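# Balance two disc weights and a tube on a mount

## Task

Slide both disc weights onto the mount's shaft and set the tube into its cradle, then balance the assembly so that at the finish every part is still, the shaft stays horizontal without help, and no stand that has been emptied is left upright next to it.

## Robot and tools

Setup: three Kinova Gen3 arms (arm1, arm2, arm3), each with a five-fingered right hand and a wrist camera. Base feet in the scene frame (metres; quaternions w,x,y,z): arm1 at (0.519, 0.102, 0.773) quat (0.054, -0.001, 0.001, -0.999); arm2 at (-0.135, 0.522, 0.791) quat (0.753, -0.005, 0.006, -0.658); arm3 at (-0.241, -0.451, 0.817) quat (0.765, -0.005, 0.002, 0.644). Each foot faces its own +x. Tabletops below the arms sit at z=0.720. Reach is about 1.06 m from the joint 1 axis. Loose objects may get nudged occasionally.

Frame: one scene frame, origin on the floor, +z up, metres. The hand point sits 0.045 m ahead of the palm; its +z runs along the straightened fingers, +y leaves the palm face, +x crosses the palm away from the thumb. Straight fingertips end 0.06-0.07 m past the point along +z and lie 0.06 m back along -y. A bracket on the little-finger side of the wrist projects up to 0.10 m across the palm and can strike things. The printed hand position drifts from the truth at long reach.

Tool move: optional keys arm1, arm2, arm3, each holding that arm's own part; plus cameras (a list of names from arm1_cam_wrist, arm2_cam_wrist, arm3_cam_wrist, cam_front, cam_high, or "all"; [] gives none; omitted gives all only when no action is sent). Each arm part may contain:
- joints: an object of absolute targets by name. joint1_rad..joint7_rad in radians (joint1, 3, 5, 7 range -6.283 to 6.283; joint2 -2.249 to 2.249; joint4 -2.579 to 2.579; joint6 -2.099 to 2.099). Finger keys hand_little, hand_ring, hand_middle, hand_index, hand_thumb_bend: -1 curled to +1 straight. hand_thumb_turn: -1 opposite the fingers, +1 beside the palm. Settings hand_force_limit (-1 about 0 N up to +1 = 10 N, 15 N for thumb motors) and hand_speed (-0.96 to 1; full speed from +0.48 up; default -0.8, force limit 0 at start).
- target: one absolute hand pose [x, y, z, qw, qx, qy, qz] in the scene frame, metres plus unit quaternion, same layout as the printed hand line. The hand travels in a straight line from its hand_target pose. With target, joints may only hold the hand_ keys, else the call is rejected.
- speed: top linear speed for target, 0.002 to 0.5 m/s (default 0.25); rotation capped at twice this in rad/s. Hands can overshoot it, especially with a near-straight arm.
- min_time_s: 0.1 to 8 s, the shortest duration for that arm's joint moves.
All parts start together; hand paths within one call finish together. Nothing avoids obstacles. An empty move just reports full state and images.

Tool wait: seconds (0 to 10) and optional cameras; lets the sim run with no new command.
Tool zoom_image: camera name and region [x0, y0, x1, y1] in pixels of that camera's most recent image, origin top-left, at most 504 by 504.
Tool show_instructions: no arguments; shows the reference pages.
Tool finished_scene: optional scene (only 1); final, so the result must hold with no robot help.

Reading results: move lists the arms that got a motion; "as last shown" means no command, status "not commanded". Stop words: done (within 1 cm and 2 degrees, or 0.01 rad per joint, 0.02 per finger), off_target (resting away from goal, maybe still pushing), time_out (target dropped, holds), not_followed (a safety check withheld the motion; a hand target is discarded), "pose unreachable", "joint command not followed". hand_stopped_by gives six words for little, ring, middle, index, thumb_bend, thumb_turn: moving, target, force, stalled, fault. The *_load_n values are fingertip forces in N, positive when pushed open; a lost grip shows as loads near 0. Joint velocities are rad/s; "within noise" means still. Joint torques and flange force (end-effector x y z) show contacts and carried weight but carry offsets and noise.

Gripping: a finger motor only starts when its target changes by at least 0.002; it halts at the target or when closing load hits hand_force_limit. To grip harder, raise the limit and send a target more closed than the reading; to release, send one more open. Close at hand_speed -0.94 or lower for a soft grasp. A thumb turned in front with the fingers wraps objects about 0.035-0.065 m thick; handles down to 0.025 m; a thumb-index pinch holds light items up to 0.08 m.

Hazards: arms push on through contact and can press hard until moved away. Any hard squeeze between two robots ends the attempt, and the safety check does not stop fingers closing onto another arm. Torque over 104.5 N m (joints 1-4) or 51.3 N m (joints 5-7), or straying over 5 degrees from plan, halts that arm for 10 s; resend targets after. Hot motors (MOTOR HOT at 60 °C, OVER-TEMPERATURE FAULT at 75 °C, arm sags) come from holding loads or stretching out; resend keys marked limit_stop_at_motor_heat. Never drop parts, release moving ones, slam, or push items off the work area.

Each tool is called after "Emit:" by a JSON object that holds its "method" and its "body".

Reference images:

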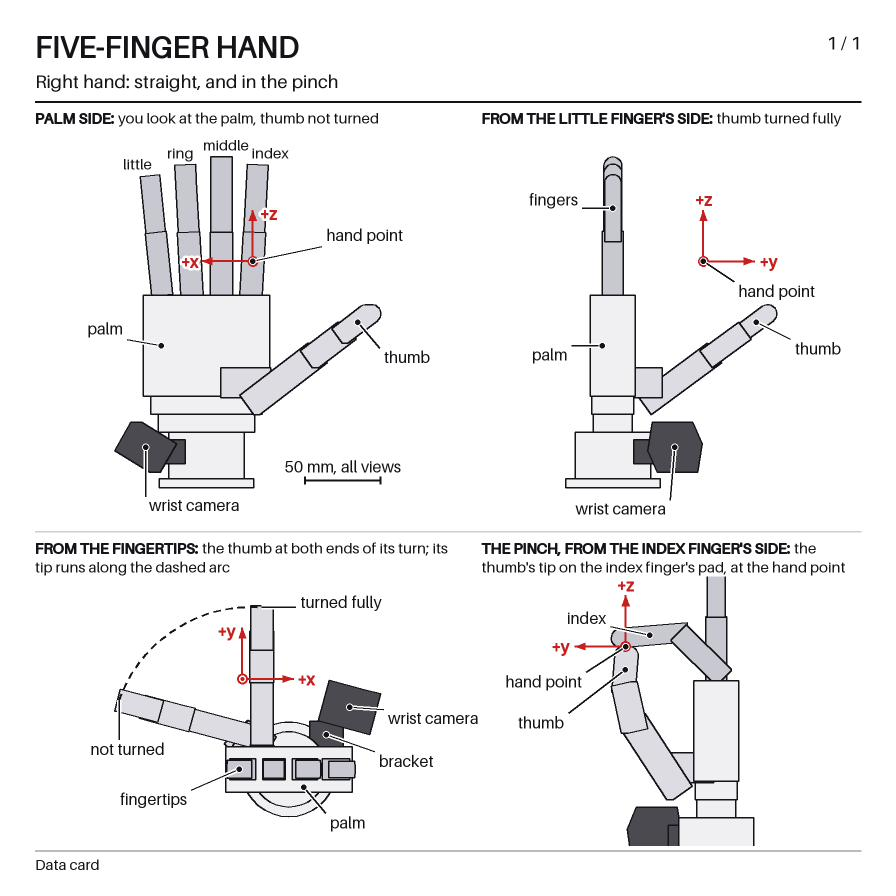

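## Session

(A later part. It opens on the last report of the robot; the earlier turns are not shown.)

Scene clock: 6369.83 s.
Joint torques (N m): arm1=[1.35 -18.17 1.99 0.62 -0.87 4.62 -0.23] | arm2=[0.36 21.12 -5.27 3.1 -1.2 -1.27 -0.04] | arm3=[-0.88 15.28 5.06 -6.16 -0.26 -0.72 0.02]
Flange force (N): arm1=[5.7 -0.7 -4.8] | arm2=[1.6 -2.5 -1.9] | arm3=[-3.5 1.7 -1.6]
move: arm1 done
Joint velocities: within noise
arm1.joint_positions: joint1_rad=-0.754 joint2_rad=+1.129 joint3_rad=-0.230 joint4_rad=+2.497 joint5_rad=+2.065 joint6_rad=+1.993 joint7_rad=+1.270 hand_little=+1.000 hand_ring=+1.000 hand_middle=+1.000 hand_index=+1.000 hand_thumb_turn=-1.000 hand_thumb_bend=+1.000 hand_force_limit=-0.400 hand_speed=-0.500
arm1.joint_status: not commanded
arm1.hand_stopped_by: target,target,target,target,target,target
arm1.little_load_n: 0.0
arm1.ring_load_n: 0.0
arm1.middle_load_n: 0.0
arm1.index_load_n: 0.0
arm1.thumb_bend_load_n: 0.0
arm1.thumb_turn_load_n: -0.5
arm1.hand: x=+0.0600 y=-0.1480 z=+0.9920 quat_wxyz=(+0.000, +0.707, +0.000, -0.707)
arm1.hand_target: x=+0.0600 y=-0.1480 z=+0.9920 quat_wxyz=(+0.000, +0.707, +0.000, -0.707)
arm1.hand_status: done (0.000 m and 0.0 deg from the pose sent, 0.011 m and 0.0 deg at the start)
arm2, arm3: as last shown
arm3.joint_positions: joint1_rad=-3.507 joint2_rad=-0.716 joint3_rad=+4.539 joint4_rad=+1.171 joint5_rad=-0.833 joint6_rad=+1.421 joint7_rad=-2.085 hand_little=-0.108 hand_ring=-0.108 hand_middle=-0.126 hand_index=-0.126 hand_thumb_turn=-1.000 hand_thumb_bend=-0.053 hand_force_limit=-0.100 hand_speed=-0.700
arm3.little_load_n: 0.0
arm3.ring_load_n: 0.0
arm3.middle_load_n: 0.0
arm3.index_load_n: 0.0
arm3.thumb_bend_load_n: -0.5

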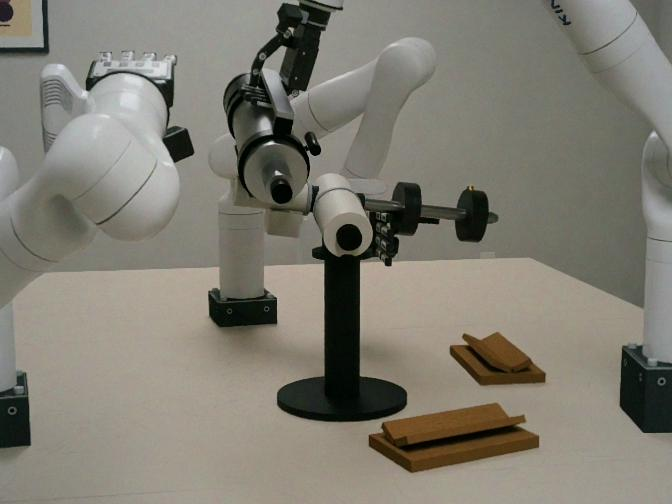

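Emit:
{"method": "wait", "body": {"seconds": 0, "cameras": ["cam_front","arm3_cam_wrist","cam_high"]}}

Emit:
{"method": "zoom_image", "body": {"camera": "cam_front", "region": [210, 50, 350, 230]}}

Scene clock: 6374.67 s.
Joint torques (N m): arm1=[1.34 -18.26 2.01 0.61 -0.86 4.59 -0.21] | arm2=[0.31 21.17 -5.25 3.2 -1.16 -1.27 -0.03] | arm3=[-0.88 15.27 5.11 -6.22 -0.17 -0.72 0.02]
Flange force (N): arm1=[6.1 -0.9 -5.1] | arm2=[1.6 -2.7 -2.3] | arm3=[-3.5 1.5 -1.4]
Joint velocities: within noise
arm1.joint_positions: joint1_rad=-0.754 joint2_rad=+1.129 joint3_rad=-0.230 joint4_rad=+2.497 joint5_rad=+2.065 joint6_rad=+1.993 joint7_rad=+1.270 hand_little=+1.000 hand_ring=+1.000 hand_middle=+1.000 hand_index=+1.000 hand_thumb_turn=-1.000 hand_thumb_bend=+1.000 hand_force_limit=-0.400 hand_speed=-0.500
arm1.joint_status: not commanded
arm1.hand_stopped_by: target,target,target,target,target,target
arm1.little_load_n: 0.0
arm1.ring_load_n: 0.0
arm1.middle_load_n: 0.5
arm1.index_load_n: 0.0
arm1.thumb_bend_load_n: 0.0
arm1.thumb_turn_load_n: 0.0
arm1.hand: x=+0.0600 y=-0.1480 z=+0.9920 quat_wxyz=(+0.000, +0.707, +0.000, -0.707)
arm1.hand_target: x=+0.0600 y=-0.1480 z=+0.9920 quat_wxyz=(+0.000, +0.707, +0.000, -0.707)
arm1.hand_status: done (0.000 m and 0.0 deg from the pose sent, 0.011 m and 0.0 deg at the start)
arm2.joint_positions: joint1_rad=-1.438 joint2_rad=-1.757 joint3_rad=+0.840 joint4_rad=+0.939 joint5_rad=-0.060 joint6_rad=+2.099 joint7_rad=+0.806 hand_little=+1.000 hand_ring=+1.000 hand_middle=+1.000 hand_index=+1.000 hand_thumb_turn=-1.000 hand_thumb_bend=+1.000 hand_force_limit=+0.300 hand_speed=-0.300
arm2.joint_status: not commanded
arm2.hand_stopped_by: target,target,target,target,target,target
arm2.little_load_n: 0.0
arm2.ring_load_n: 0.0
arm2.middle_load_n: 0.0
arm2.index_load_n: 0.0
arm2.thumb_bend_load_n: 0.0
arm2.thumb_turn_load_n: 0.0
arm2.hand: x=-0.4289 y=+0.3301 z=+1.1602 quat_wxyz=(-0.555, +0.414, -0.437, +0.574)
arm2.hand_target: x=-0.4289 y=+0.3301 z=+1.1602 quat_wxyz=(-0.555, +0.414, -0.437, +0.574)
arm2.hand_status: not commanded
arm3.joint_positions: joint1_rad=-3.507 joint2_rad=-0.716 joint3_rad=+4.539 joint4_rad=+1.171 joint5_rad=-0.833 joint6_rad=+1.421 joint7_rad=-2.085 hand_little=-0.108 hand_ring=-0.108 hand_middle=-0.126 hand_index=-0.126 hand_thumb_turn=-1.000 hand_thumb_bend=-0.053 hand_force_limit=-0.100 hand_speed=-0.700
arm3.joint_status: not commanded
arm3.hand_stopped_by: force,force,force,force,force,target
arm3.little_load_n: 0.0
arm3.ring_load_n: 0.0
arm3.middle_load_n: 0.0
arm3.index_load_n: 0.0
arm3.thumb_bend_load_n: 0.0
arm3.thumb_turn_load_n: 0.0
arm3.hand: x=+0.0470 y=+0.1310 z=+1.2035 quat_wxyz=(-0.116, +0.037, -0.984, -0.132)
arm3.hand_target: x=+0.0470 y=+0.1310 z=+1.2035 quat_wxyz=(-0.116, +0.037, -0.984, -0.132)
arm3.hand_status: not commanded
pictures: arm3_cam_wrist, cam_front, cam_high

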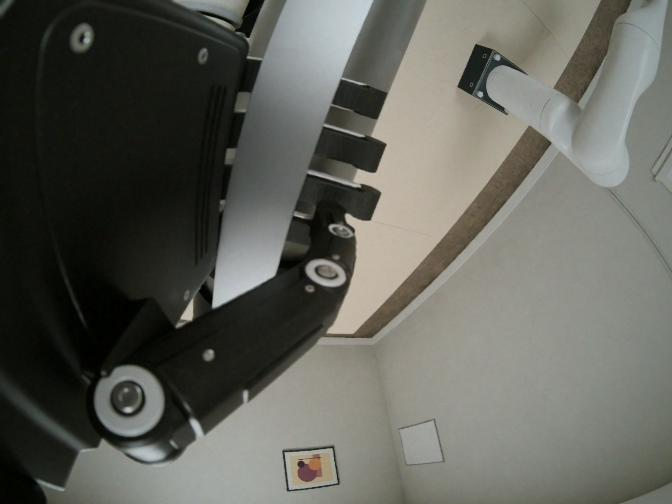

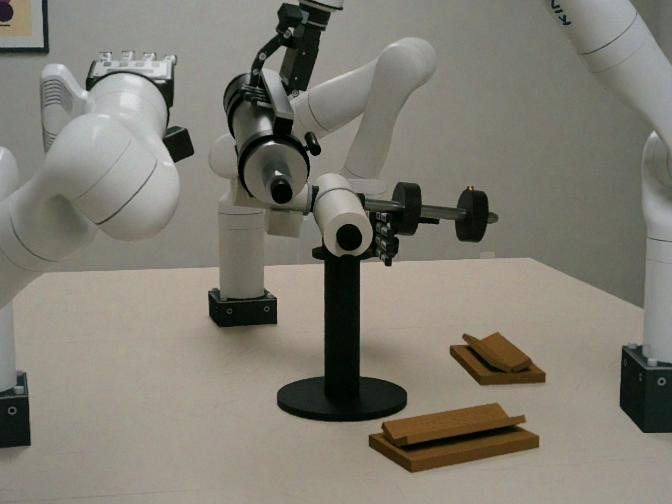

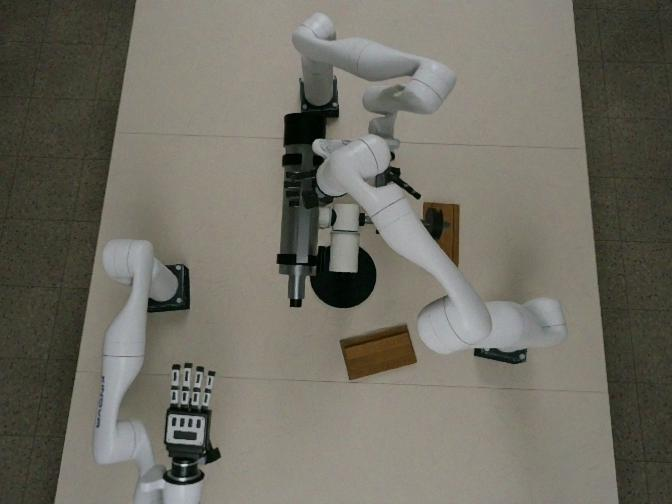

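Scaled by 2.800 from the camera's image (finer frame: 960x720).

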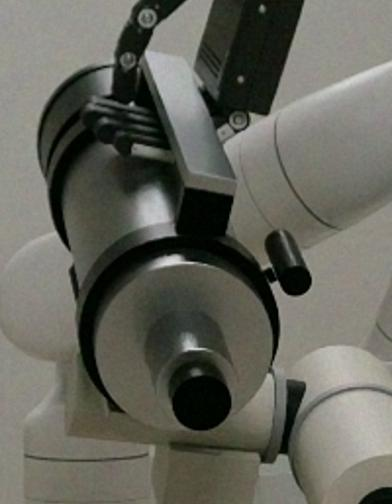

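Emit:
{"method": "move", "body": {"arm3": {"joints":{"hand_thumb_bend":1,"hand_speed":0}}}}

Emit:
{"method": "move", "body": {"arm3": {"target":[0.047,0.130,1.197,0.11584,-0.03707,0.98372,0.13226],"speed":0.05}}}

Emit:
{"method": "move", "body": {"arm1": {"target":[0.06,-0.148,1.0028,0,0.7071,0,-0.7071],"speed":0.02}, "cameras": ["cam_front","arm3_cam_wrist"]}}

Emit:
{"method": "zoom_image", "body": {"camera": "cam_front", "region": [350, 150, 530, 260]}}

Scene clock: 6388.80 s.
Joint torques (N m): arm1=[1.37 -18.18 1.99 0.59 -0.85 4.61 -0.22] | arm2=[0.23 21.19 -5.28 3.15 -1.26 -1.28 -0.05] | arm3=[-0.91 15.38 5.07 -6.18 -0.26 -0.72 0.07]
Flange force (N): arm1=[5.7 -0.8 -5.0] | arm2=[1.4 -2.3 -2.0] | arm3=[-3.6 1.9 -1.5]
move: arm3 done
Joint velocities: within noise
arm1, arm2: as last shown
arm1.middle_load_n: 0.0
arm2.little_load_n: -0.5
arm2.middle_load_n: -0.5
arm3.joint_positions: joint1_rad=-3.507 joint2_rad=-0.716 joint3_rad=+4.539 joint4_rad=+1.171 joint5_rad=-0.833 joint6_rad=+1.421 joint7_rad=-2.085 hand_little=-0.108 hand_ring=-0.108 hand_middle=-0.126 hand_index=-0.126 hand_thumb_turn=-1.000 hand_thumb_bend=+1.000 hand_force_limit=-0.100 hand_speed=+0.000
arm3.joint_status: all done
arm3.hand_stopped_by: force,force,force,force,target,target
arm3.little_load_n: 0.0
arm3.ring_load_n: 0.0
arm3.middle_load_n: 0.0
arm3.index_load_n: 0.0
arm3.thumb_bend_load_n: 0.0
arm3.thumb_turn_load_n: 0.0
arm3.hand: x=+0.0470 y=+0.1310 z=+1.2035 quat_wxyz=(-0.116, +0.037, -0.984, -0.132)
arm3.hand_target: x=+0.0470 y=+0.1310 z=+1.2035 quat_wxyz=(-0.116, +0.037, -0.984, -0.132)
arm3.hand_status: not commanded
pictures: none

Scene clock: 6389.77 s.
Joint torques (N m): arm1=[2 -15.42 1.01 1.15 -0.62 2.32 -0.26] | arm2=[0.25 21.12 -5.25 3.06 -1.2 -1.23 -0.11] | arm3=[-0.59 12.98 4.12 -5.23 -0.17 -0.73 0.05]
Flange force (N): arm1=[0.2 0.3 -5.5] | arm2=[1.3 -2.3 -1.4] | arm3=[-3.1 1.4 -6.3]
move: arm3 done
Joint velocities: within noise
arm1, arm2: as last shown
arm1.thumb_turn_load_n: -0.5
arm2.little_load_n: 0.0
arm2.middle_load_n: 0.0
arm3.joint_positions: joint1_rad=-3.515 joint2_rad=-0.718 joint3_rad=+4.539 joint4_rad=+1.194 joint5_rad=-0.836 joint6_rad=+1.404 joint7_rad=-2.075 hand_little=-0.108 hand_ring=-0.108 hand_middle=-0.126 hand_index=-0.127 hand_thumb_turn=-1.000 hand_thumb_bend=+1.000 hand_force_limit=-0.100 hand_speed=+0.000
arm3.joint_status: not commanded
arm3.hand_stopped_by: force,force,force,force,target,target
arm3.little_load_n: 0.0
arm3.ring_load_n: 0.0
arm3.middle_load_n: 0.0
arm3.index_load_n: -1.0
arm3.thumb_bend_load_n: 0.0
arm3.thumb_turn_load_n: 0.0
arm3.hand: x=+0.0470 y=+0.1300 z=+1.1969 quat_wxyz=(-0.116, +0.037, -0.984, -0.132)
arm3.hand_target: x=+0.0470 y=+0.1300 z=+1.1970 quat_wxyz=(-0.116, +0.037, -0.984, -0.132)
arm3.hand_status: done (0.000 m and 0.0 deg from the pose sent, 0.007 m and 0.0 deg at the start)
pictures: none

Scene clock: 6390.80 s.
Joint torques (N m): arm1=[2.06 -18.31 2.54 0.46 -1.14 4.76 -0.26] | arm2=[0.22 21.17 -5.22 3.13 -1.22 -1.27 0.01] | arm3=[-0.83 15.18 5.05 -6.26 -0.23 -0.69 -0.01]
Flange force (N): arm1=[6.4 0.6 -6.0] | arm2=[1.2 -2.4 -1.8] | arm3=[-3.1 1.0 -1.4]
move: arm1 done
Joint velocities: within noise
arm1.joint_positions: joint1_rad=-0.754 joint2_rad=+1.090 joint3_rad=-0.234 joint4_rad=+2.510 joint5_rad=+2.066 joint6_rad=+1.976 joint7_rad=+1.292 hand_little=+1.000 hand_ring=+1.000 hand_middle=+1.000 hand_index=+1.000 hand_thumb_turn=-1.000 hand_thumb_bend=+1.000 hand_force_limit=-0.400 hand_speed=-0.500
arm1.joint_status: not commanded
arm1.hand_stopped_by: target,target,target,target,target,target
arm1.little_load_n: 0.0
arm1.ring_load_n: 0.0
arm1.middle_load_n: 0.0
arm1.index_load_n: 0.0
arm1.thumb_bend_load_n: 0.0
arm1.thumb_turn_load_n: 0.0
arm1.hand: x=+0.0600 y=-0.1480 z=+1.0028 quat_wxyz=(+0.000, +0.707, +0.000, -0.707)
arm1.hand_target: x=+0.0600 y=-0.1480 z=+1.0028 quat_wxyz=(+0.000, +0.707, +0.000, -0.707)
arm1.hand_status: done (0.000 m and 0.0 deg from the pose sent, 0.011 m and 0.0 deg at the start)
arm2, arm3: as last shown
arm2.little_load_n: -0.5
arm2.ring_load_n: -0.5
arm2.index_load_n: -0.5
arm3.joint_positions: joint1_rad=-3.515 joint2_rad=-0.718 joint3_rad=+4.539 joint4_rad=+1.194 joint5_rad=-0.836 joint6_rad=+1.404 joint7_rad=-2.075 hand_little=-0.108 hand_ring=-0.108 hand_middle=-0.126 hand_index=-0.126 hand_thumb_turn=-1.000 hand_thumb_bend=+1.000 hand_force_limit=-0.100 hand_speed=+0.000
arm3.index_load_n: 0.0
arm3.hand: x=+0.0470 y=+0.1300 z=+1.1970 quat_wxyz=(-0.116, +0.037, -0.984, -0.132)
pictures: arm3_cam_wrist, cam_front

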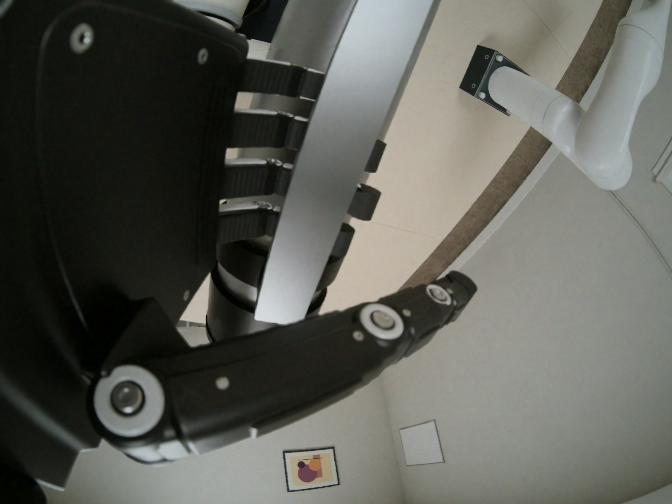

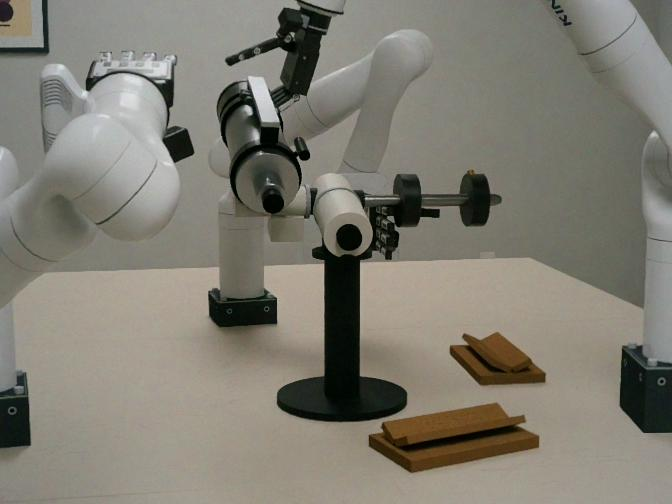

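Scaled by 2.800 from the camera's image (finer frame: 960x720).

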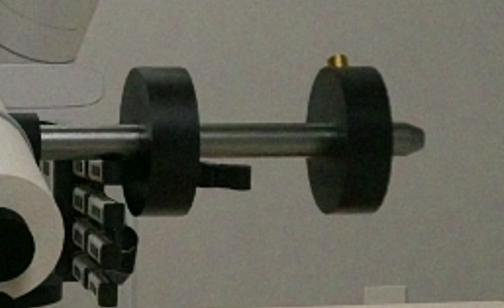

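Emit:
{"method": "move", "body": {"arm3": {"joints":{"hand_index":0.0,"hand_middle":0.0,"hand_ring":0.0,"hand_little":0.0}}}}

Emit:
{"method": "move", "body": {"arm3": {"target":[0.047,0.06,1.197,0.11584,-0.03707,0.98372,0.13226],"speed":0.06}, "cameras": ["cam_front","arm3_cam_wrist","cam_high"]}}

Scene clock: 6396.47 s.
Joint torques (N m): arm1=[2.14 -18.35 2.52 0.46 -1.17 4.75 -0.25] | arm2=[0.31 21.15 -5.27 3.14 -1.21 -1.28 -0.03] | arm3=[-0.94 15.19 5.09 -6.2 -0.27 -0.73 0.03]
Flange force (N): arm1=[6.6 0.6 -6.1] | arm2=[1.5 -2.5 -2.1] | arm3=[-3.6 1.6 -1.6]
move: arm3 done
Joint velocities: within noise
arm1, arm2: as last shown
arm1.joint_positions: joint1_rad=-0.754 joint2_rad=+1.090 joint3_rad=-0.234 joint4_rad=+2.510 joint5_rad=+2.066 joint6_rad=+1.977 joint7_rad=+1.292 hand_little=+1.000 hand_ring=+1.000 hand_middle=+1.000 hand_index=+1.000 hand_thumb_turn=-1.000 hand_thumb_bend=+1.000 hand_force_limit=-0.400 hand_speed=-0.500
arm1.index_load_n: -0.5
arm2.little_load_n: 0.0
arm2.ring_load_n: 0.0
arm2.index_load_n: 0.0
arm3.joint_positions: joint1_rad=-3.515 joint2_rad=-0.718 joint3_rad=+4.539 joint4_rad=+1.194 joint5_rad=-0.836 joint6_rad=+1.404 joint7_rad=-2.075 hand_little=+0.000 hand_ring=+0.000 hand_middle=+0.000 hand_index=+0.000 hand_thumb_turn=-1.000 hand_thumb_bend=+1.000 hand_force_limit=-0.100 hand_speed=+0.000
arm3.joint_status: all done
arm3.hand_stopped_by: target,target,target,target,target,target
arm3.little_load_n: 0.0
arm3.ring_load_n: 0.0
arm3.middle_load_n: 0.0
arm3.index_load_n: 0.0
arm3.thumb_bend_load_n: 0.0
arm3.thumb_turn_load_n: 0.0
arm3.hand: x=+0.0470 y=+0.1300 z=+1.1970 quat_wxyz=(-0.116, +0.037, -0.984, -0.132)
arm3.hand_target: x=+0.0470 y=+0.1300 z=+1.1970 quat_wxyz=(-0.116, +0.037, -0.984, -0.132)
arm3.hand_status: not commanded
pictures: none

Scene clock: 6398.13 s.
Joint torques (N m): arm1=[2.07 -18.38 2.53 0.49 -1.15 4.75 -0.28] | arm2=[0.24 21.2 -5.26 3.19 -1.2 -1.29 -0.02] | arm3=[-0.84 11.84 4.62 -6.89 -0.32 -0.66 0.05]
Flange force (N): arm1=[6.7 0.6 -6.0] | arm2=[1.4 -2.5 -2.2] | arm3=[-3.2 0.7 -1.3]
move: arm3 done
Joint velocities: within noise
arm1, arm2: as last shown
arm1.index_load_n: 0.0
arm2.middle_load_n: -0.5
arm3.joint_positions: joint1_rad=-3.630 joint2_rad=-0.611 joint3_rad=+4.630 joint4_rad=+1.411 joint5_rad=-0.766 joint6_rad=+1.330 joint7_rad=-1.959 hand_little=+0.000 hand_ring=+0.000 hand_middle=+0.000 hand_index=+0.000 hand_thumb_turn=-1.000 hand_thumb_bend=+1.000 hand_force_limit=-0.100 hand_speed=+0.000
arm3.joint_status: not commanded
arm3.hand_stopped_by: target,target,target,target,target,target
arm3.little_load_n: 0.0
arm3.ring_load_n: 0.0
arm3.middle_load_n: 0.0
arm3.index_load_n: 0.0
arm3.thumb_bend_load_n: 0.0
arm3.thumb_turn_load_n: 0.0
arm3.hand: x=+0.0470 y=+0.0600 z=+1.1970 quat_wxyz=(-0.116, +0.037, -0.984, -0.132)
arm3.hand_target: x=+0.0470 y=+0.0600 z=+1.1970 quat_wxyz=(-0.116, +0.037, -0.984, -0.132)
arm3.hand_status: done (0.000 m and 0.0 deg from the pose sent, 0.070 m and 0.0 deg at the start)
pictures: arm3_cam_wrist, cam_front, cam_high

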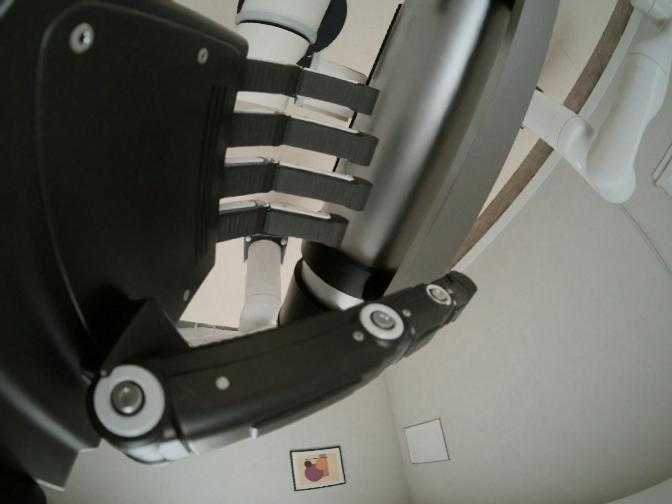

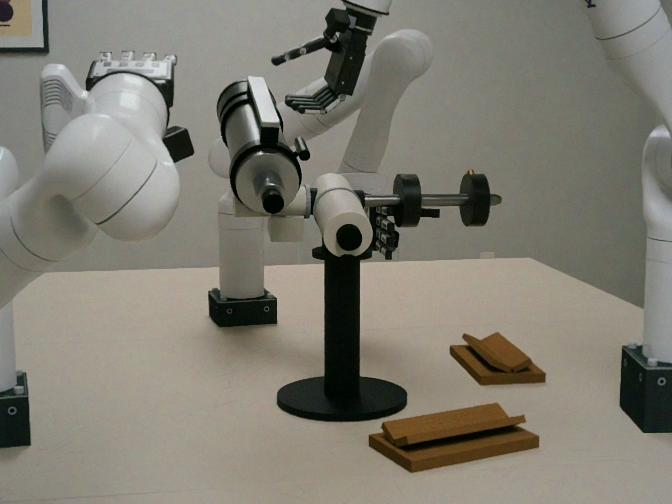

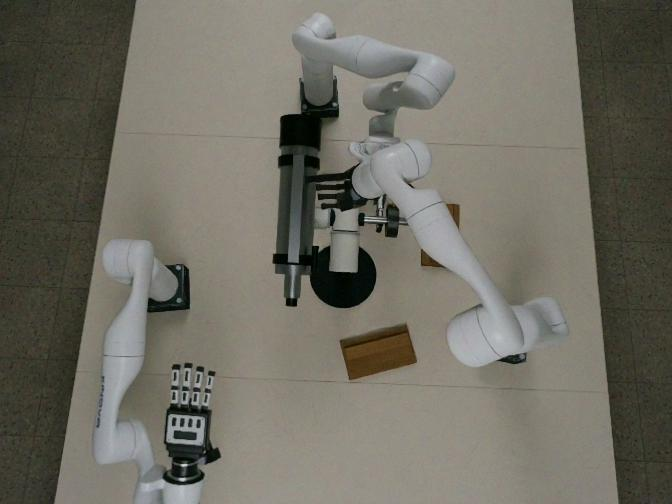

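Emit:
{"method": "move", "body": {"arm3": {"target":[0.035,-0.05,1.30,0,0,1,0],"speed":0.25,"joints":{"hand_index":1,"hand_middle":1,"hand_ring":1,"hand_little":1}}, "cameras": ["cam_front"]}}

Emit:
{"method": "move", "body": {"arm3": {"target":[0.023,-0.21,1.22,0,0,1,0],"speed":0.2}, "cameras": ["cam_front","cam_high"]}}

Scene clock: 6438.67 s.
Joint torques (N m): arm1=[2.05 -18.34 2.55 0.42 -1.16 4.76 -0.25] | arm2=[0.3 21.14 -5.31 3.13 -1.17 -1.28 -0.02] | arm3=[-0.87 12.75 2.78 -5.23 0.05 0.15 0.02]
Flange force (N): arm1=[6.5 0.4 -6.1] | arm2=[1.4 -2.5 -2.0] | arm3=[-3.7 1.3 -4.5]
move: arm3 done
Joint velocities: within noise
arm1, arm2: as last shown
arm2.ring_load_n: -0.5
arm2.middle_load_n: 0.0
arm3.joint_positions: joint1_rad=-3.236 joint2_rad=-0.546 joint3_rad=+4.534 joint4_rad=+0.843 joint5_rad=-0.643 joint6_rad=+2.093 joint7_rad=-2.056 hand_little=+1.000 hand_ring=+1.000 hand_middle=+1.000 hand_index=+1.000 hand_thumb_turn=-1.000 hand_thumb_bend=+1.000 hand_force_limit=-0.100 hand_speed=+0.000
arm3.joint_status: all done
arm3.hand_stopped_by: target,target,target,target,target,target
arm3.little_load_n: 0.0
arm3.ring_load_n: 0.0
arm3.middle_load_n: 0.0
arm3.index_load_n: 0.0
arm3.thumb_bend_load_n: 0.0
arm3.thumb_turn_load_n: 0.0
arm3.hand: x=+0.0350 y=-0.0500 z=+1.3000 quat_wxyz=(+0.000, +0.000, -1.000, +0.000)
arm3.hand_target: x=+0.0350 y=-0.0500 z=+1.3000 quat_wxyz=(+0.000, +0.000, -1.000, +0.000)
arm3.hand_status: done (0.000 m and 0.0 deg from the pose sent, 0.151 m and 20.7 deg at the start)

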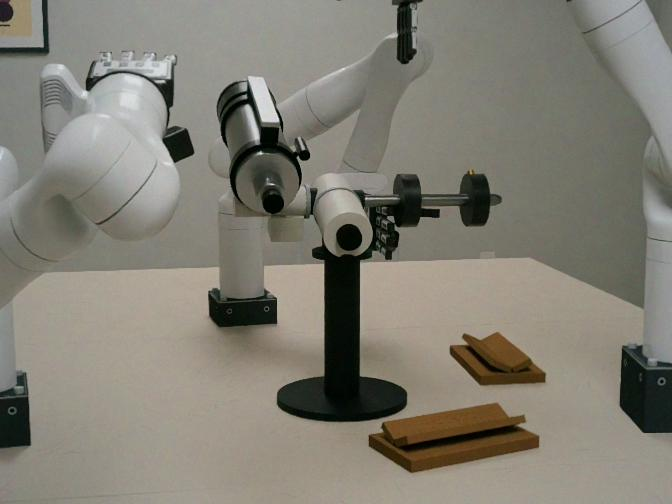

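Scene clock: 6440.30 s.
Joint torques (N m): arm1=[2.03 -18.36 2.56 0.43 -1.18 4.79 -0.24] | arm2=[0.25 21.17 -5.25 3.04 -1.23 -1.25 0] | arm3=[-0.92 2.88 1.94 -7.38 0.02 0.07 0.02]
Flange force (N): arm1=[6.6 0.4 -5.9] | arm2=[1.1 -2.2 -1.3] | arm3=[-5.1 0.1 -2.1]
move: arm3 done
Joint velocities: within noise
arm1, arm2: as last shown
arm1.thumb_turn_load_n: -0.5
arm2.ring_load_n: 0.0
arm3.joint_positions: joint1_rad=-3.785 joint2_rad=-0.311 joint3_rad=+4.960 joint4_rad=+1.525 joint5_rad=-0.314 joint6_rad=+1.691 joint7_rad=-1.821 hand_little=+1.000 hand_ring=+1.000 hand_middle=+1.000 hand_index=+1.000 hand_thumb_turn=-1.000 hand_thumb_bend=+1.000 hand_force_limit=-0.100 hand_speed=+0.000
arm3.joint_status: not commanded
arm3.hand_stopped_by: target,target,target,target,target,target
arm3.little_load_n: 0.0
arm3.ring_load_n: 0.0
arm3.middle_load_n: 0.0
arm3.index_load_n: 0.0
arm3.thumb_bend_load_n: 0.0
arm3.thumb_turn_load_n: 0.0
arm3.hand: x=+0.0230 y=-0.2100 z=+1.2200 quat_wxyz=(+0.000, +0.000, -1.000, +0.000)
arm3.hand_target: x=+0.0230 y=-0.2100 z=+1.2200 quat_wxyz=(+0.000, +0.000, -1.000, +0.000)
arm3.hand_status: done (0.000 m and 0.0 deg from the pose sent, 0.179 m and 0.0 deg at the start)

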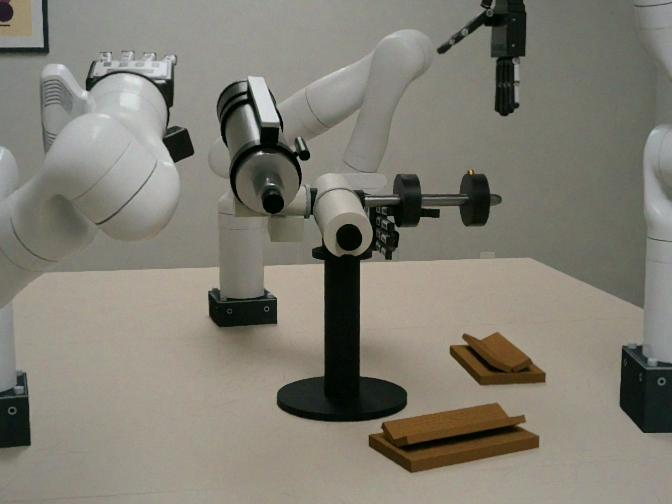

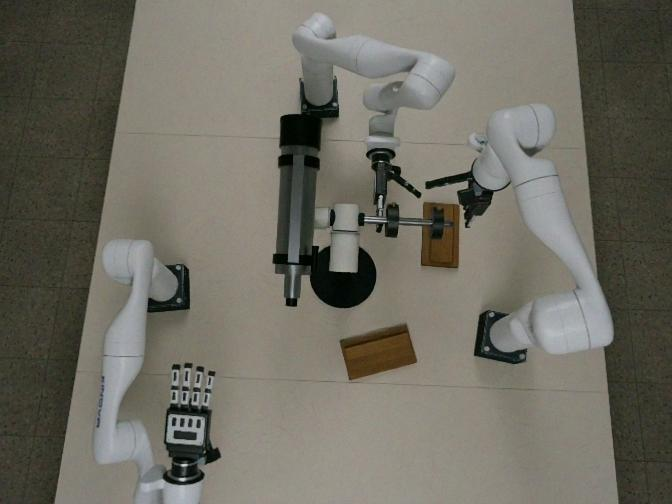

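Emit:
{"method": "move", "body": {"arm3": {"target":[0.023,-0.207,1.104,0,0,1,0],"speed":0.12}, "cameras": ["cam_front"]}}

Emit:
{"method": "zoom_image", "body": {"camera": "cam_front", "region": [350, 110, 550, 260]}}

Scene clock: 6445.93 s.
Joint torques (N m): arm1=[2.04 -18.37 2.55 0.47 -1.18 4.76 -0.24] | arm2=[0.24 21.22 -5.23 3.14 -1.18 -1.26 -0.02] | arm3=[-0.89 3.89 2.36 -7.08 -0.04 0.2 0.03]
Flange force (N): arm1=[6.7 0.4 -6.0] | arm2=[1.3 -2.4 -1.9] | arm3=[-5.3 -0.7 -0.1]
move: arm3 done
Joint velocities: within noise
arm1: as last shown
arm1.thumb_turn_load_n: 0.0
arm2.joint_positions: joint1_rad=-1.438 joint2_rad=-1.757 joint3_rad=+0.840 joint4_rad=+0.939 joint5_rad=-0.060 joint6_rad=+2.099 joint7_rad=+0.806 hand_little=+1.000 hand_ring=+1.000 hand_middle=+1.000 hand_index=+1.000 hand_thumb_turn=-1.000 hand_thumb_bend=+1.000 hand_force_limit=+0.300 hand_speed=-0.300
arm2.joint_status: not commanded
arm2.hand_stopped_by: target,target,target,target,target,target
arm2.little_load_n: 0.0
arm2.ring_load_n: 0.0
arm2.middle_load_n: 0.0
arm2.index_load_n: 0.0
arm2.thumb_bend_load_n: 0.0
arm2.thumb_turn_load_n: 0.0
arm2.hand: x=-0.4289 y=+0.3301 z=+1.1602 quat_wxyz=(-0.555, +0.414, -0.437, +0.574)
arm2.hand_target: x=-0.4289 y=+0.3301 z=+1.1602 quat_wxyz=(-0.555, +0.414, -0.437, +0.574)
arm2.hand_status: not commanded
arm3.joint_positions: joint1_rad=-3.710 joint2_rad=-0.357 joint3_rad=+4.819 joint4_rad=+1.861 joint5_rad=-0.376 joint6_rad=+1.338 joint7_rad=-1.762 hand_little=+1.000 hand_ring=+1.000 hand_middle=+1.000 hand_index=+1.000 hand_thumb_turn=-1.000 hand_thumb_bend=+1.000 hand_force_limit=-0.100 hand_speed=+0.000
arm3.joint_status: not commanded
arm3.hand_stopped_by: target,target,target,target,target,target
arm3.little_load_n: 0.0
arm3.ring_load_n: 0.0
arm3.middle_load_n: 0.0
arm3.index_load_n: 0.0
arm3.thumb_bend_load_n: 0.0
arm3.thumb_turn_load_n: 0.0
arm3.hand: x=+0.0230 y=-0.2070 z=+1.1040 quat_wxyz=(+0.000, +0.000, -1.000, +0.000)
arm3.hand_target: x=+0.0230 y=-0.2070 z=+1.1040 quat_wxyz=(+0.000, +0.000, -1.000, +0.000)
arm3.hand_status: done (0.000 m and 0.0 deg from the pose sent, 0.116 m and 0.0 deg at the start)

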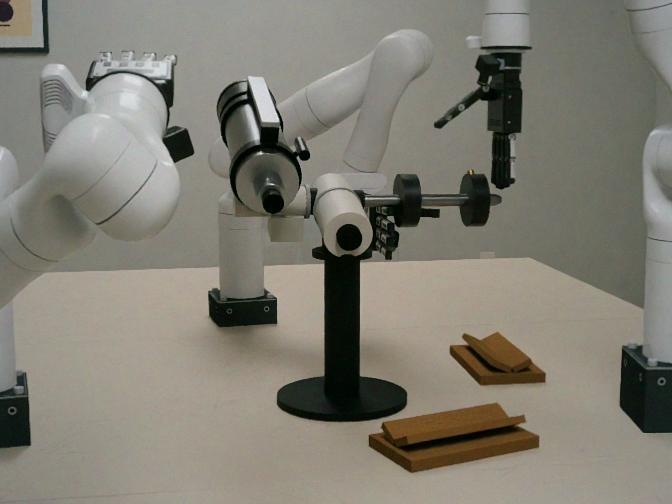

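Scaled by 2.520 from the camera's image (finer frame: 960x720).

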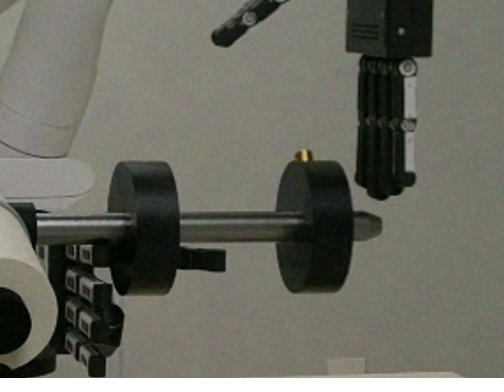

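Emit:
{"method": "move", "body": {"arm3": {"target":[0.023,-0.178,1.102,0,0,1,0],"speed":0.03}, "cameras": ["cam_front"]}}

Emit:
{"method": "zoom_image", "body": {"camera": "cam_front", "region": [350, 110, 550, 260]}}

Scene clock: 6454.90 s.
Joint torques (N m): arm1=[2.34 -19.4 3.15 0.11 -1.32 5.5 -0.24] | arm2=[0.3 21.1 -5.28 3.13 -1.19 -1.24 -0.02] | arm3=[-2.52 5.32 0.56 -7 -1.96 0.16 0.25]
Flange force (N): arm1=[8.6 0.5 -7.5] | arm2=[1.5 -2.6 -1.9] | arm3=[-4.5 -6.3 -4.3]
move: arm3 done
Joint velocities: within noise
arm1, arm2: as last shown
arm1.thumb_turn_load_n: -0.5
arm3.joint_positions: joint1_rad=-3.662 joint2_rad=-0.400 joint3_rad=+4.738 joint4_rad=+1.821 joint5_rad=-0.421 joint6_rad=+1.352 joint7_rad=-1.794 hand_little=+1.000 hand_ring=+1.000 hand_middle=+1.000 hand_index=+1.000 hand_thumb_turn=-1.000 hand_thumb_bend=+1.000 hand_force_limit=-0.100 hand_speed=+0.000
arm3.joint_status: not commanded
arm3.hand_stopped_by: target,target,target,target,target,target
arm3.little_load_n: 0.0
arm3.ring_load_n: -0.5
arm3.middle_load_n: 0.0
arm3.index_load_n: 0.5
arm3.thumb_bend_load_n: 0.0
arm3.thumb_turn_load_n: 0.0
arm3.hand: x=+0.0230 y=-0.1780 z=+1.1020 quat_wxyz=(+0.000, +0.000, -1.000, +0.000)
arm3.hand_target: x=+0.0230 y=-0.1780 z=+1.1020 quat_wxyz=(+0.000, +0.000, -1.000, +0.000)
arm3.hand_status: done (0.000 m and 0.0 deg from the pose sent, 0.029 m and 0.0 deg at the start)

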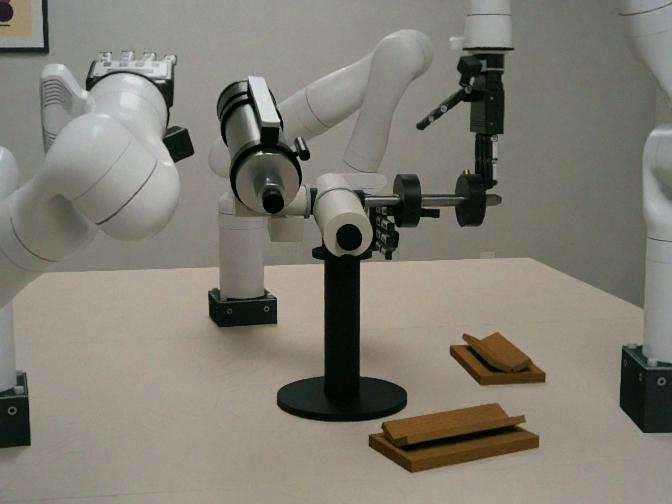

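Scaled by 2.520 from the camera's image (finer frame: 960x720).

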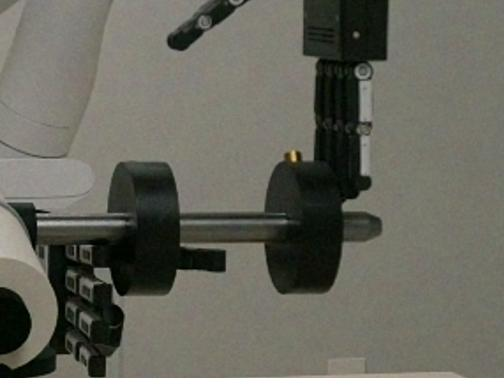

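Emit:
{"method": "move", "body": {"arm3": {"target":[0.023,-0.150,1.102,0,0,1,0],"speed":0.03}}}

Emit:
{"method": "move", "body": {"arm3": {"target":[0.023,-0.158,1.102,0,0,1,0],"speed":0.05}, "cameras": ["cam_front"]}}

Emit:
{"method": "zoom_image", "body": {"camera": "cam_front", "region": [350, 150, 530, 260]}}

Scene clock: 6463.13 s.
Joint torques (N m): arm1=[1.85 -18.02 2.19 0.65 -1.13 4.56 -0.25] | arm2=[0.29 21.23 -5.22 3.14 -1.19 -1.27 -0.05] | arm3=[-2.52 6.34 0.97 -7.04 -1.93 0.06 0.21]
Flange force (N): arm1=[6.1 0.4 -4.7] | arm2=[1.4 -2.4 -1.9] | arm3=[-4.2 -6.4 -4.6]
move: arm3 done
Joint velocities: within noise
arm1, arm2: as last shown
arm2.index_load_n: -0.5
arm3.joint_positions: joint1_rad=-3.625 joint2_rad=-0.444 joint3_rad=+4.677 joint4_rad=+1.772 joint5_rad=-0.463 joint6_rad=+1.376 joint7_rad=-1.824 hand_little=+1.000 hand_ring=+1.000 hand_middle=+1.000 hand_index=+1.000 hand_thumb_turn=-1.000 hand_thumb_bend=+1.000 hand_force_limit=-0.100 hand_speed=+0.000
arm3.joint_status: not commanded
arm3.hand_stopped_by: target,target,target,target,target,target
arm3.little_load_n: 0.0
arm3.ring_load_n: 0.0
arm3.middle_load_n: 0.0
arm3.index_load_n: 0.0
arm3.thumb_bend_load_n: 0.0
arm3.thumb_turn_load_n: 0.0
arm3.hand: x=+0.0230 y=-0.1500 z=+1.1020 quat_wxyz=(+0.000, +0.000, -1.000, +0.000)
arm3.hand_target: x=+0.0230 y=-0.1500 z=+1.1020 quat_wxyz=(+0.000, +0.000, -1.000, +0.000)
arm3.hand_status: done (0.000 m and 0.0 deg from the pose sent, 0.028 m and 0.0 deg at the start)
pictures: none

Scene clock: 6464.10 s.
Joint torques (N m): arm1=[2.04 -15.42 1.04 0.98 -0.62 2.46 -0.26] | arm2=[0.28 21.15 -5.24 3.17 -1.2 -1.26 -0.07] | arm3=[-0.88 6.4 2.97 -6.86 0 0.14 0.04]
Flange force (N): arm1=[0.7 0.4 -5.7] | arm2=[1.5 -2.5 -2.1] | arm3=[-4.0 -0.5 -0.9]
move: arm3 done
Joint velocities: within noise
arm1.joint_positions: joint1_rad=-0.754 joint2_rad=+1.090 joint3_rad=-0.234 joint4_rad=+2.510 joint5_rad=+2.066 joint6_rad=+1.977 joint7_rad=+1.292 hand_little=+1.000 hand_ring=+1.000 hand_middle=+1.000 hand_index=+1.000 hand_thumb_turn=-1.000 hand_thumb_bend=+1.000 hand_force_limit=-0.400 hand_speed=-0.500
arm1.joint_status: not commanded
arm1.hand_stopped_by: target,target,target,target,target,target
arm1.little_load_n: 0.0
arm1.ring_load_n: 0.0
arm1.middle_load_n: 0.0
arm1.index_load_n: 0.0
arm1.thumb_bend_load_n: 0.0
arm1.thumb_turn_load_n: -0.5
arm1.hand: x=+0.0600 y=-0.1480 z=+1.0029 quat_wxyz=(+0.000, +0.707, +0.000, -0.707)
arm1.hand_target: x=+0.0600 y=-0.1480 z=+1.0028 quat_wxyz=(+0.000, +0.707, +0.000, -0.707)
arm1.hand_status: not commanded
arm2: as last shown
arm3.joint_positions: joint1_rad=-3.635 joint2_rad=-0.431 joint3_rad=+4.694 joint4_rad=+1.786 joint5_rad=-0.451 joint6_rad=+1.369 joint7_rad=-1.816 hand_little=+1.000 hand_ring=+1.000 hand_middle=+1.000 hand_index=+1.000 hand_thumb_turn=-1.000 hand_thumb_bend=+1.000 hand_force_limit=-0.100 hand_speed=+0.000
arm3.joint_status: not commanded
arm3.hand_stopped_by: target,target,target,target,target,target
arm3.little_load_n: 0.0
arm3.ring_load_n: 0.0
arm3.middle_load_n: 0.0
arm3.index_load_n: 0.0
arm3.thumb_bend_load_n: 0.0
arm3.thumb_turn_load_n: 0.0
arm3.hand: x=+0.0230 y=-0.1580 z=+1.1020 quat_wxyz=(+0.000, +0.000, -1.000, +0.000)
arm3.hand_target: x=+0.0230 y=-0.1580 z=+1.1020 quat_wxyz=(+0.000, +0.000, -1.000, +0.000)
arm3.hand_status: done (0.000 m and 0.0 deg from the pose sent, 0.008 m and 0.0 deg at the start)

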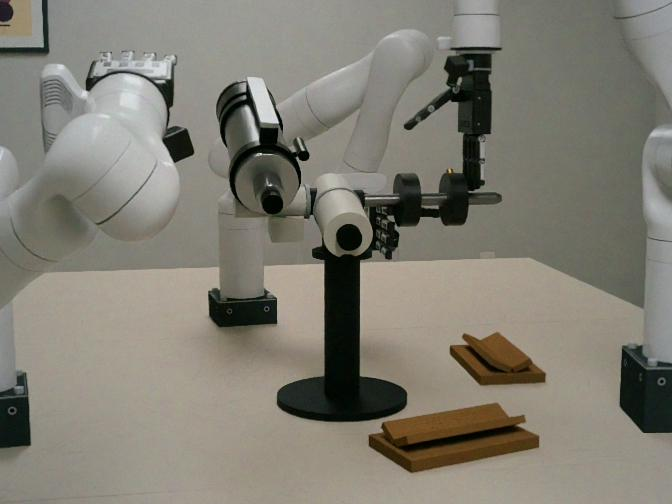

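Scaled by 2.800 from the camera's image (finer frame: 960x720).

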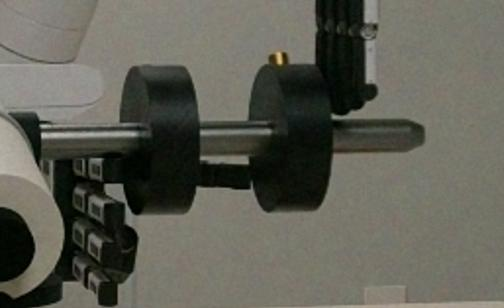

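Emit:
{"method": "move", "body": {"arm1": {"target":[0.06,-0.148,0.997,0,0.7071,0,-0.7071],"speed":0.02}, "arm3": {"target":[0.023,-0.175,1.13,0,0,1,0],"speed":0.1}, "cameras": ["cam_front"]}}

Emit:
{"method": "zoom_image", "body": {"camera": "cam_front", "region": [350, 150, 530, 260]}}

Scene clock: 6471.13 s.
Joint torques (N m): arm1=[2.06 -15.67 1.1 1 -0.64 2.55 -0.23] | arm2=[0.28 21.16 -5.24 3.1 -1.21 -1.25 -0.02] | arm3=[-0.98 5.07 2.68 -7.07 0.03 0.11 0.04]
Flange force (N): arm1=[1.0 0.1 -5.9] | arm2=[1.3 -2.4 -1.7] | arm3=[-5.4 0.0 -1.1]
move: arm1 done; arm3 done
Joint velocities: within noise
arm1.joint_positions: joint1_rad=-0.754 joint2_rad=+1.111 joint3_rad=-0.232 joint4_rad=+2.503 joint5_rad=+2.066 joint6_rad=+1.985 joint7_rad=+1.280 hand_little=+1.000 hand_ring=+1.000 hand_middle=+1.000 hand_index=+1.000 hand_thumb_turn=-1.000 hand_thumb_bend=+1.000 hand_force_limit=-0.400 hand_speed=-0.500
arm1.joint_status: not commanded
arm1.hand_stopped_by: target,target,target,target,target,target
arm1.little_load_n: 0.0
arm1.ring_load_n: 0.0
arm1.middle_load_n: 0.0
arm1.index_load_n: 0.0
arm1.thumb_bend_load_n: 0.0
arm1.thumb_turn_load_n: 0.0
arm1.hand: x=+0.0600 y=-0.1480 z=+0.9970 quat_wxyz=(+0.000, +0.707, +0.000, -0.707)
arm1.hand_target: x=+0.0600 y=-0.1480 z=+0.9970 quat_wxyz=(+0.000, +0.707, +0.000, -0.707)
arm1.hand_status: done (0.000 m and 0.0 deg from the pose sent, 0.006 m and 0.0 deg at the start)
arm2: as last shown
arm2.ring_load_n: -0.5
arm3.joint_positions: joint1_rad=-3.691 joint2_rad=-0.385 joint3_rad=+4.773 joint4_rad=+1.743 joint5_rad=-0.399 joint6_rad=+1.436 joint7_rad=-1.825 hand_little=+1.000 hand_ring=+1.000 hand_middle=+1.000 hand_index=+1.000 hand_thumb_turn=-1.000 hand_thumb_bend=+1.000 hand_force_limit=-0.100 hand_speed=+0.000
arm3.joint_status: not commanded
arm3.hand_stopped_by: target,target,target,target,target,target
arm3.little_load_n: 0.0
arm3.ring_load_n: 0.0
arm3.middle_load_n: 0.0
arm3.index_load_n: 0.0
arm3.thumb_bend_load_n: 0.0
arm3.thumb_turn_load_n: 0.0
arm3.hand: x=+0.0230 y=-0.1750 z=+1.1300 quat_wxyz=(+0.000, +0.000, -1.000, +0.000)
arm3.hand_target: x=+0.0230 y=-0.1750 z=+1.1300 quat_wxyz=(+0.000, +0.000, -1.000, +0.000)
arm3.hand_status: done (0.000 m and 0.0 deg from the pose sent, 0.033 m and 0.0 deg at the start)

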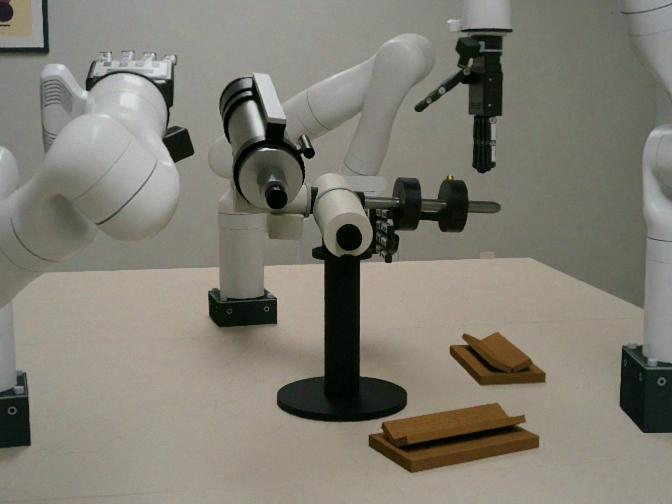

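Scaled by 2.800 from the camera's image (finer frame: 960x720).

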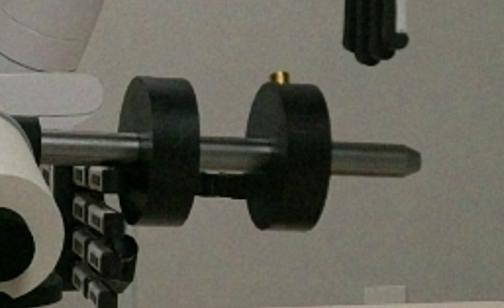

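Emit:
{"method": "move", "body": {"arm1": {"target":[0.06,-0.148,1.003,0,0.7071,0,-0.7071],"speed":0.015}, "cameras": ["cam_front"]}}

Emit:
{"method": "zoom_image", "body": {"camera": "cam_front", "region": [350, 150, 530, 260]}}

Emit:
{"method": "move", "body": {"arm1": {"target":[0.06,-0.148,1.002,0,0.7071,0,-0.7071],"speed":0.01}, "cameras": ["cam_front"]}}

Emit:
{"method": "zoom_image", "body": {"camera": "cam_front", "region": [350, 150, 530, 260]}}

Scene clock: 6480.53 s.
Joint torques (N m): arm1=[2.03 -15.26 0.98 0.96 -0.57 2.35 -0.25] | arm2=[0.29 21.15 -5.27 3.18 -1.22 -1.26 -0.03] | arm3=[-0.95 5.09 2.65 -7.13 0.02 0.18 0.06]
Flange force (N): arm1=[0.3 0.3 -5.8] | arm2=[1.6 -2.6 -2.2] | arm3=[-4.9 -0.2 -0.8]
move: arm1 done
Joint velocities: within noise
arm1.joint_positions: joint1_rad=-0.754 joint2_rad=+1.089 joint3_rad=-0.235 joint4_rad=+2.510 joint5_rad=+2.066 joint6_rad=+1.976 joint7_rad=+1.293 hand_little=+1.000 hand_ring=+1.000 hand_middle=+1.000 hand_index=+1.000 hand_thumb_turn=-1.000 hand_thumb_bend=+1.000 hand_force_limit=-0.400 hand_speed=-0.500
arm1.joint_status: not commanded
arm1.hand_stopped_by: target,target,target,target,target,target
arm1.little_load_n: 0.0
arm1.ring_load_n: 0.0
arm1.middle_load_n: 0.0
arm1.index_load_n: 0.0
arm1.thumb_bend_load_n: 0.0
arm1.thumb_turn_load_n: -0.5
arm1.hand: x=+0.0600 y=-0.1480 z=+1.0030 quat_wxyz=(+0.000, +0.707, +0.000, -0.707)
arm1.hand_target: x=+0.0600 y=-0.1480 z=+1.0030 quat_wxyz=(+0.000, +0.707, +0.000, -0.707)
arm1.hand_status: done (0.000 m and 0.0 deg from the pose sent, 0.006 m and 0.0 deg at the start)
arm2, arm3: as last shown
arm2.ring_load_n: 0.0
arm2.index_load_n: 0.0
arm3.thumb_turn_load_n: -0.5

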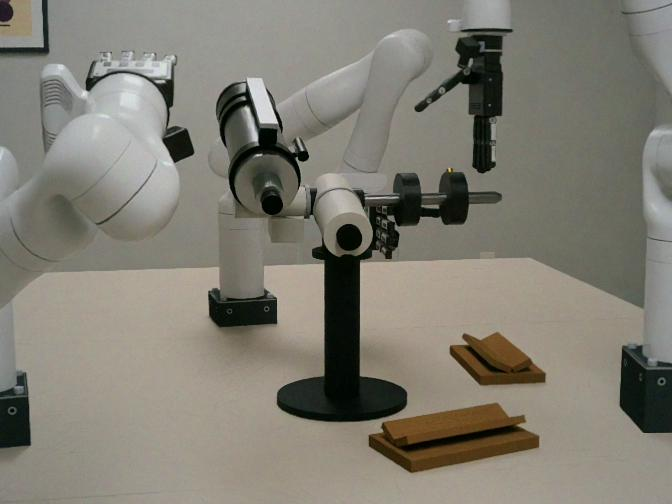

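Scaled by 2.800 from the camera's image (finer frame: 960x720).

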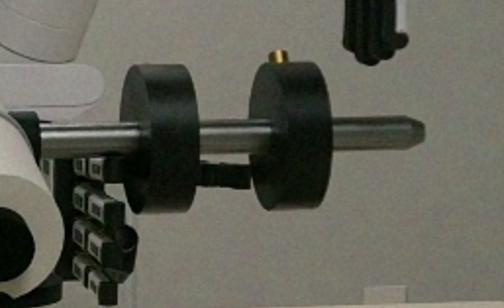

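Scene clock: 6481.50 s.
Joint torques (N m): arm1=[2.07 -15.63 1.16 0.87 -0.66 2.63 -0.21] | arm2=[0.28 21.19 -5.23 3.13 -1.22 -1.26 -0.02] | arm3=[-0.85 5.13 2.65 -7.13 0.02 0.12 0.06]
Flange force (N): arm1=[1.0 0.1 -6.0] | arm2=[1.4 -2.4 -1.9] | arm3=[-4.3 -0.3 -1.0]
move: arm1 done
Joint velocities: within noise
arm1.joint_positions: joint1_rad=-0.754 joint2_rad=+1.093 joint3_rad=-0.234 joint4_rad=+2.509 joint5_rad=+2.066 joint6_rad=+1.978 joint7_rad=+1.290 hand_little=+1.000 hand_ring=+1.000 hand_middle=+1.000 hand_index=+1.000 hand_thumb_turn=-1.000 hand_thumb_bend=+1.000 hand_force_limit=-0.400 hand_speed=-0.500
arm1.joint_status: not commanded
arm1.hand_stopped_by: target,target,target,target,target,target
arm1.little_load_n: 0.0
arm1.ring_load_n: 0.0
arm1.middle_load_n: 0.0
arm1.index_load_n: 0.0
arm1.thumb_bend_load_n: 0.0
arm1.thumb_turn_load_n: -0.5
arm1.hand: x=+0.0600 y=-0.1480 z=+1.0020 quat_wxyz=(+0.000, +0.707, +0.000, -0.707)
arm1.hand_target: x=+0.0600 y=-0.1480 z=+1.0020 quat_wxyz=(+0.000, +0.707, +0.000, -0.707)
arm1.hand_status: done (0.000 m and 0.0 deg from the pose sent, 0.001 m and 0.0 deg at the start)
arm2, arm3: as last shown
arm3.thumb_turn_load_n: 0.0

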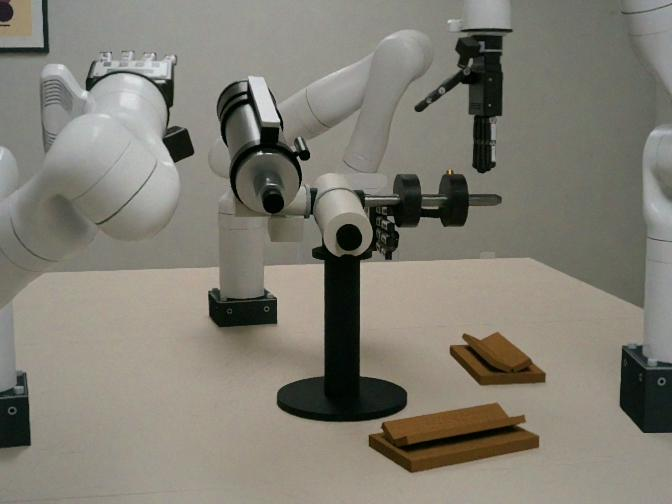

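Scaled by 2.800 from the camera's image (finer frame: 960x720).

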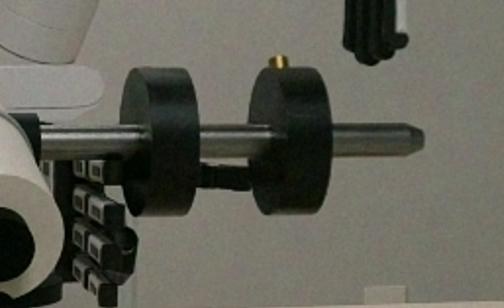

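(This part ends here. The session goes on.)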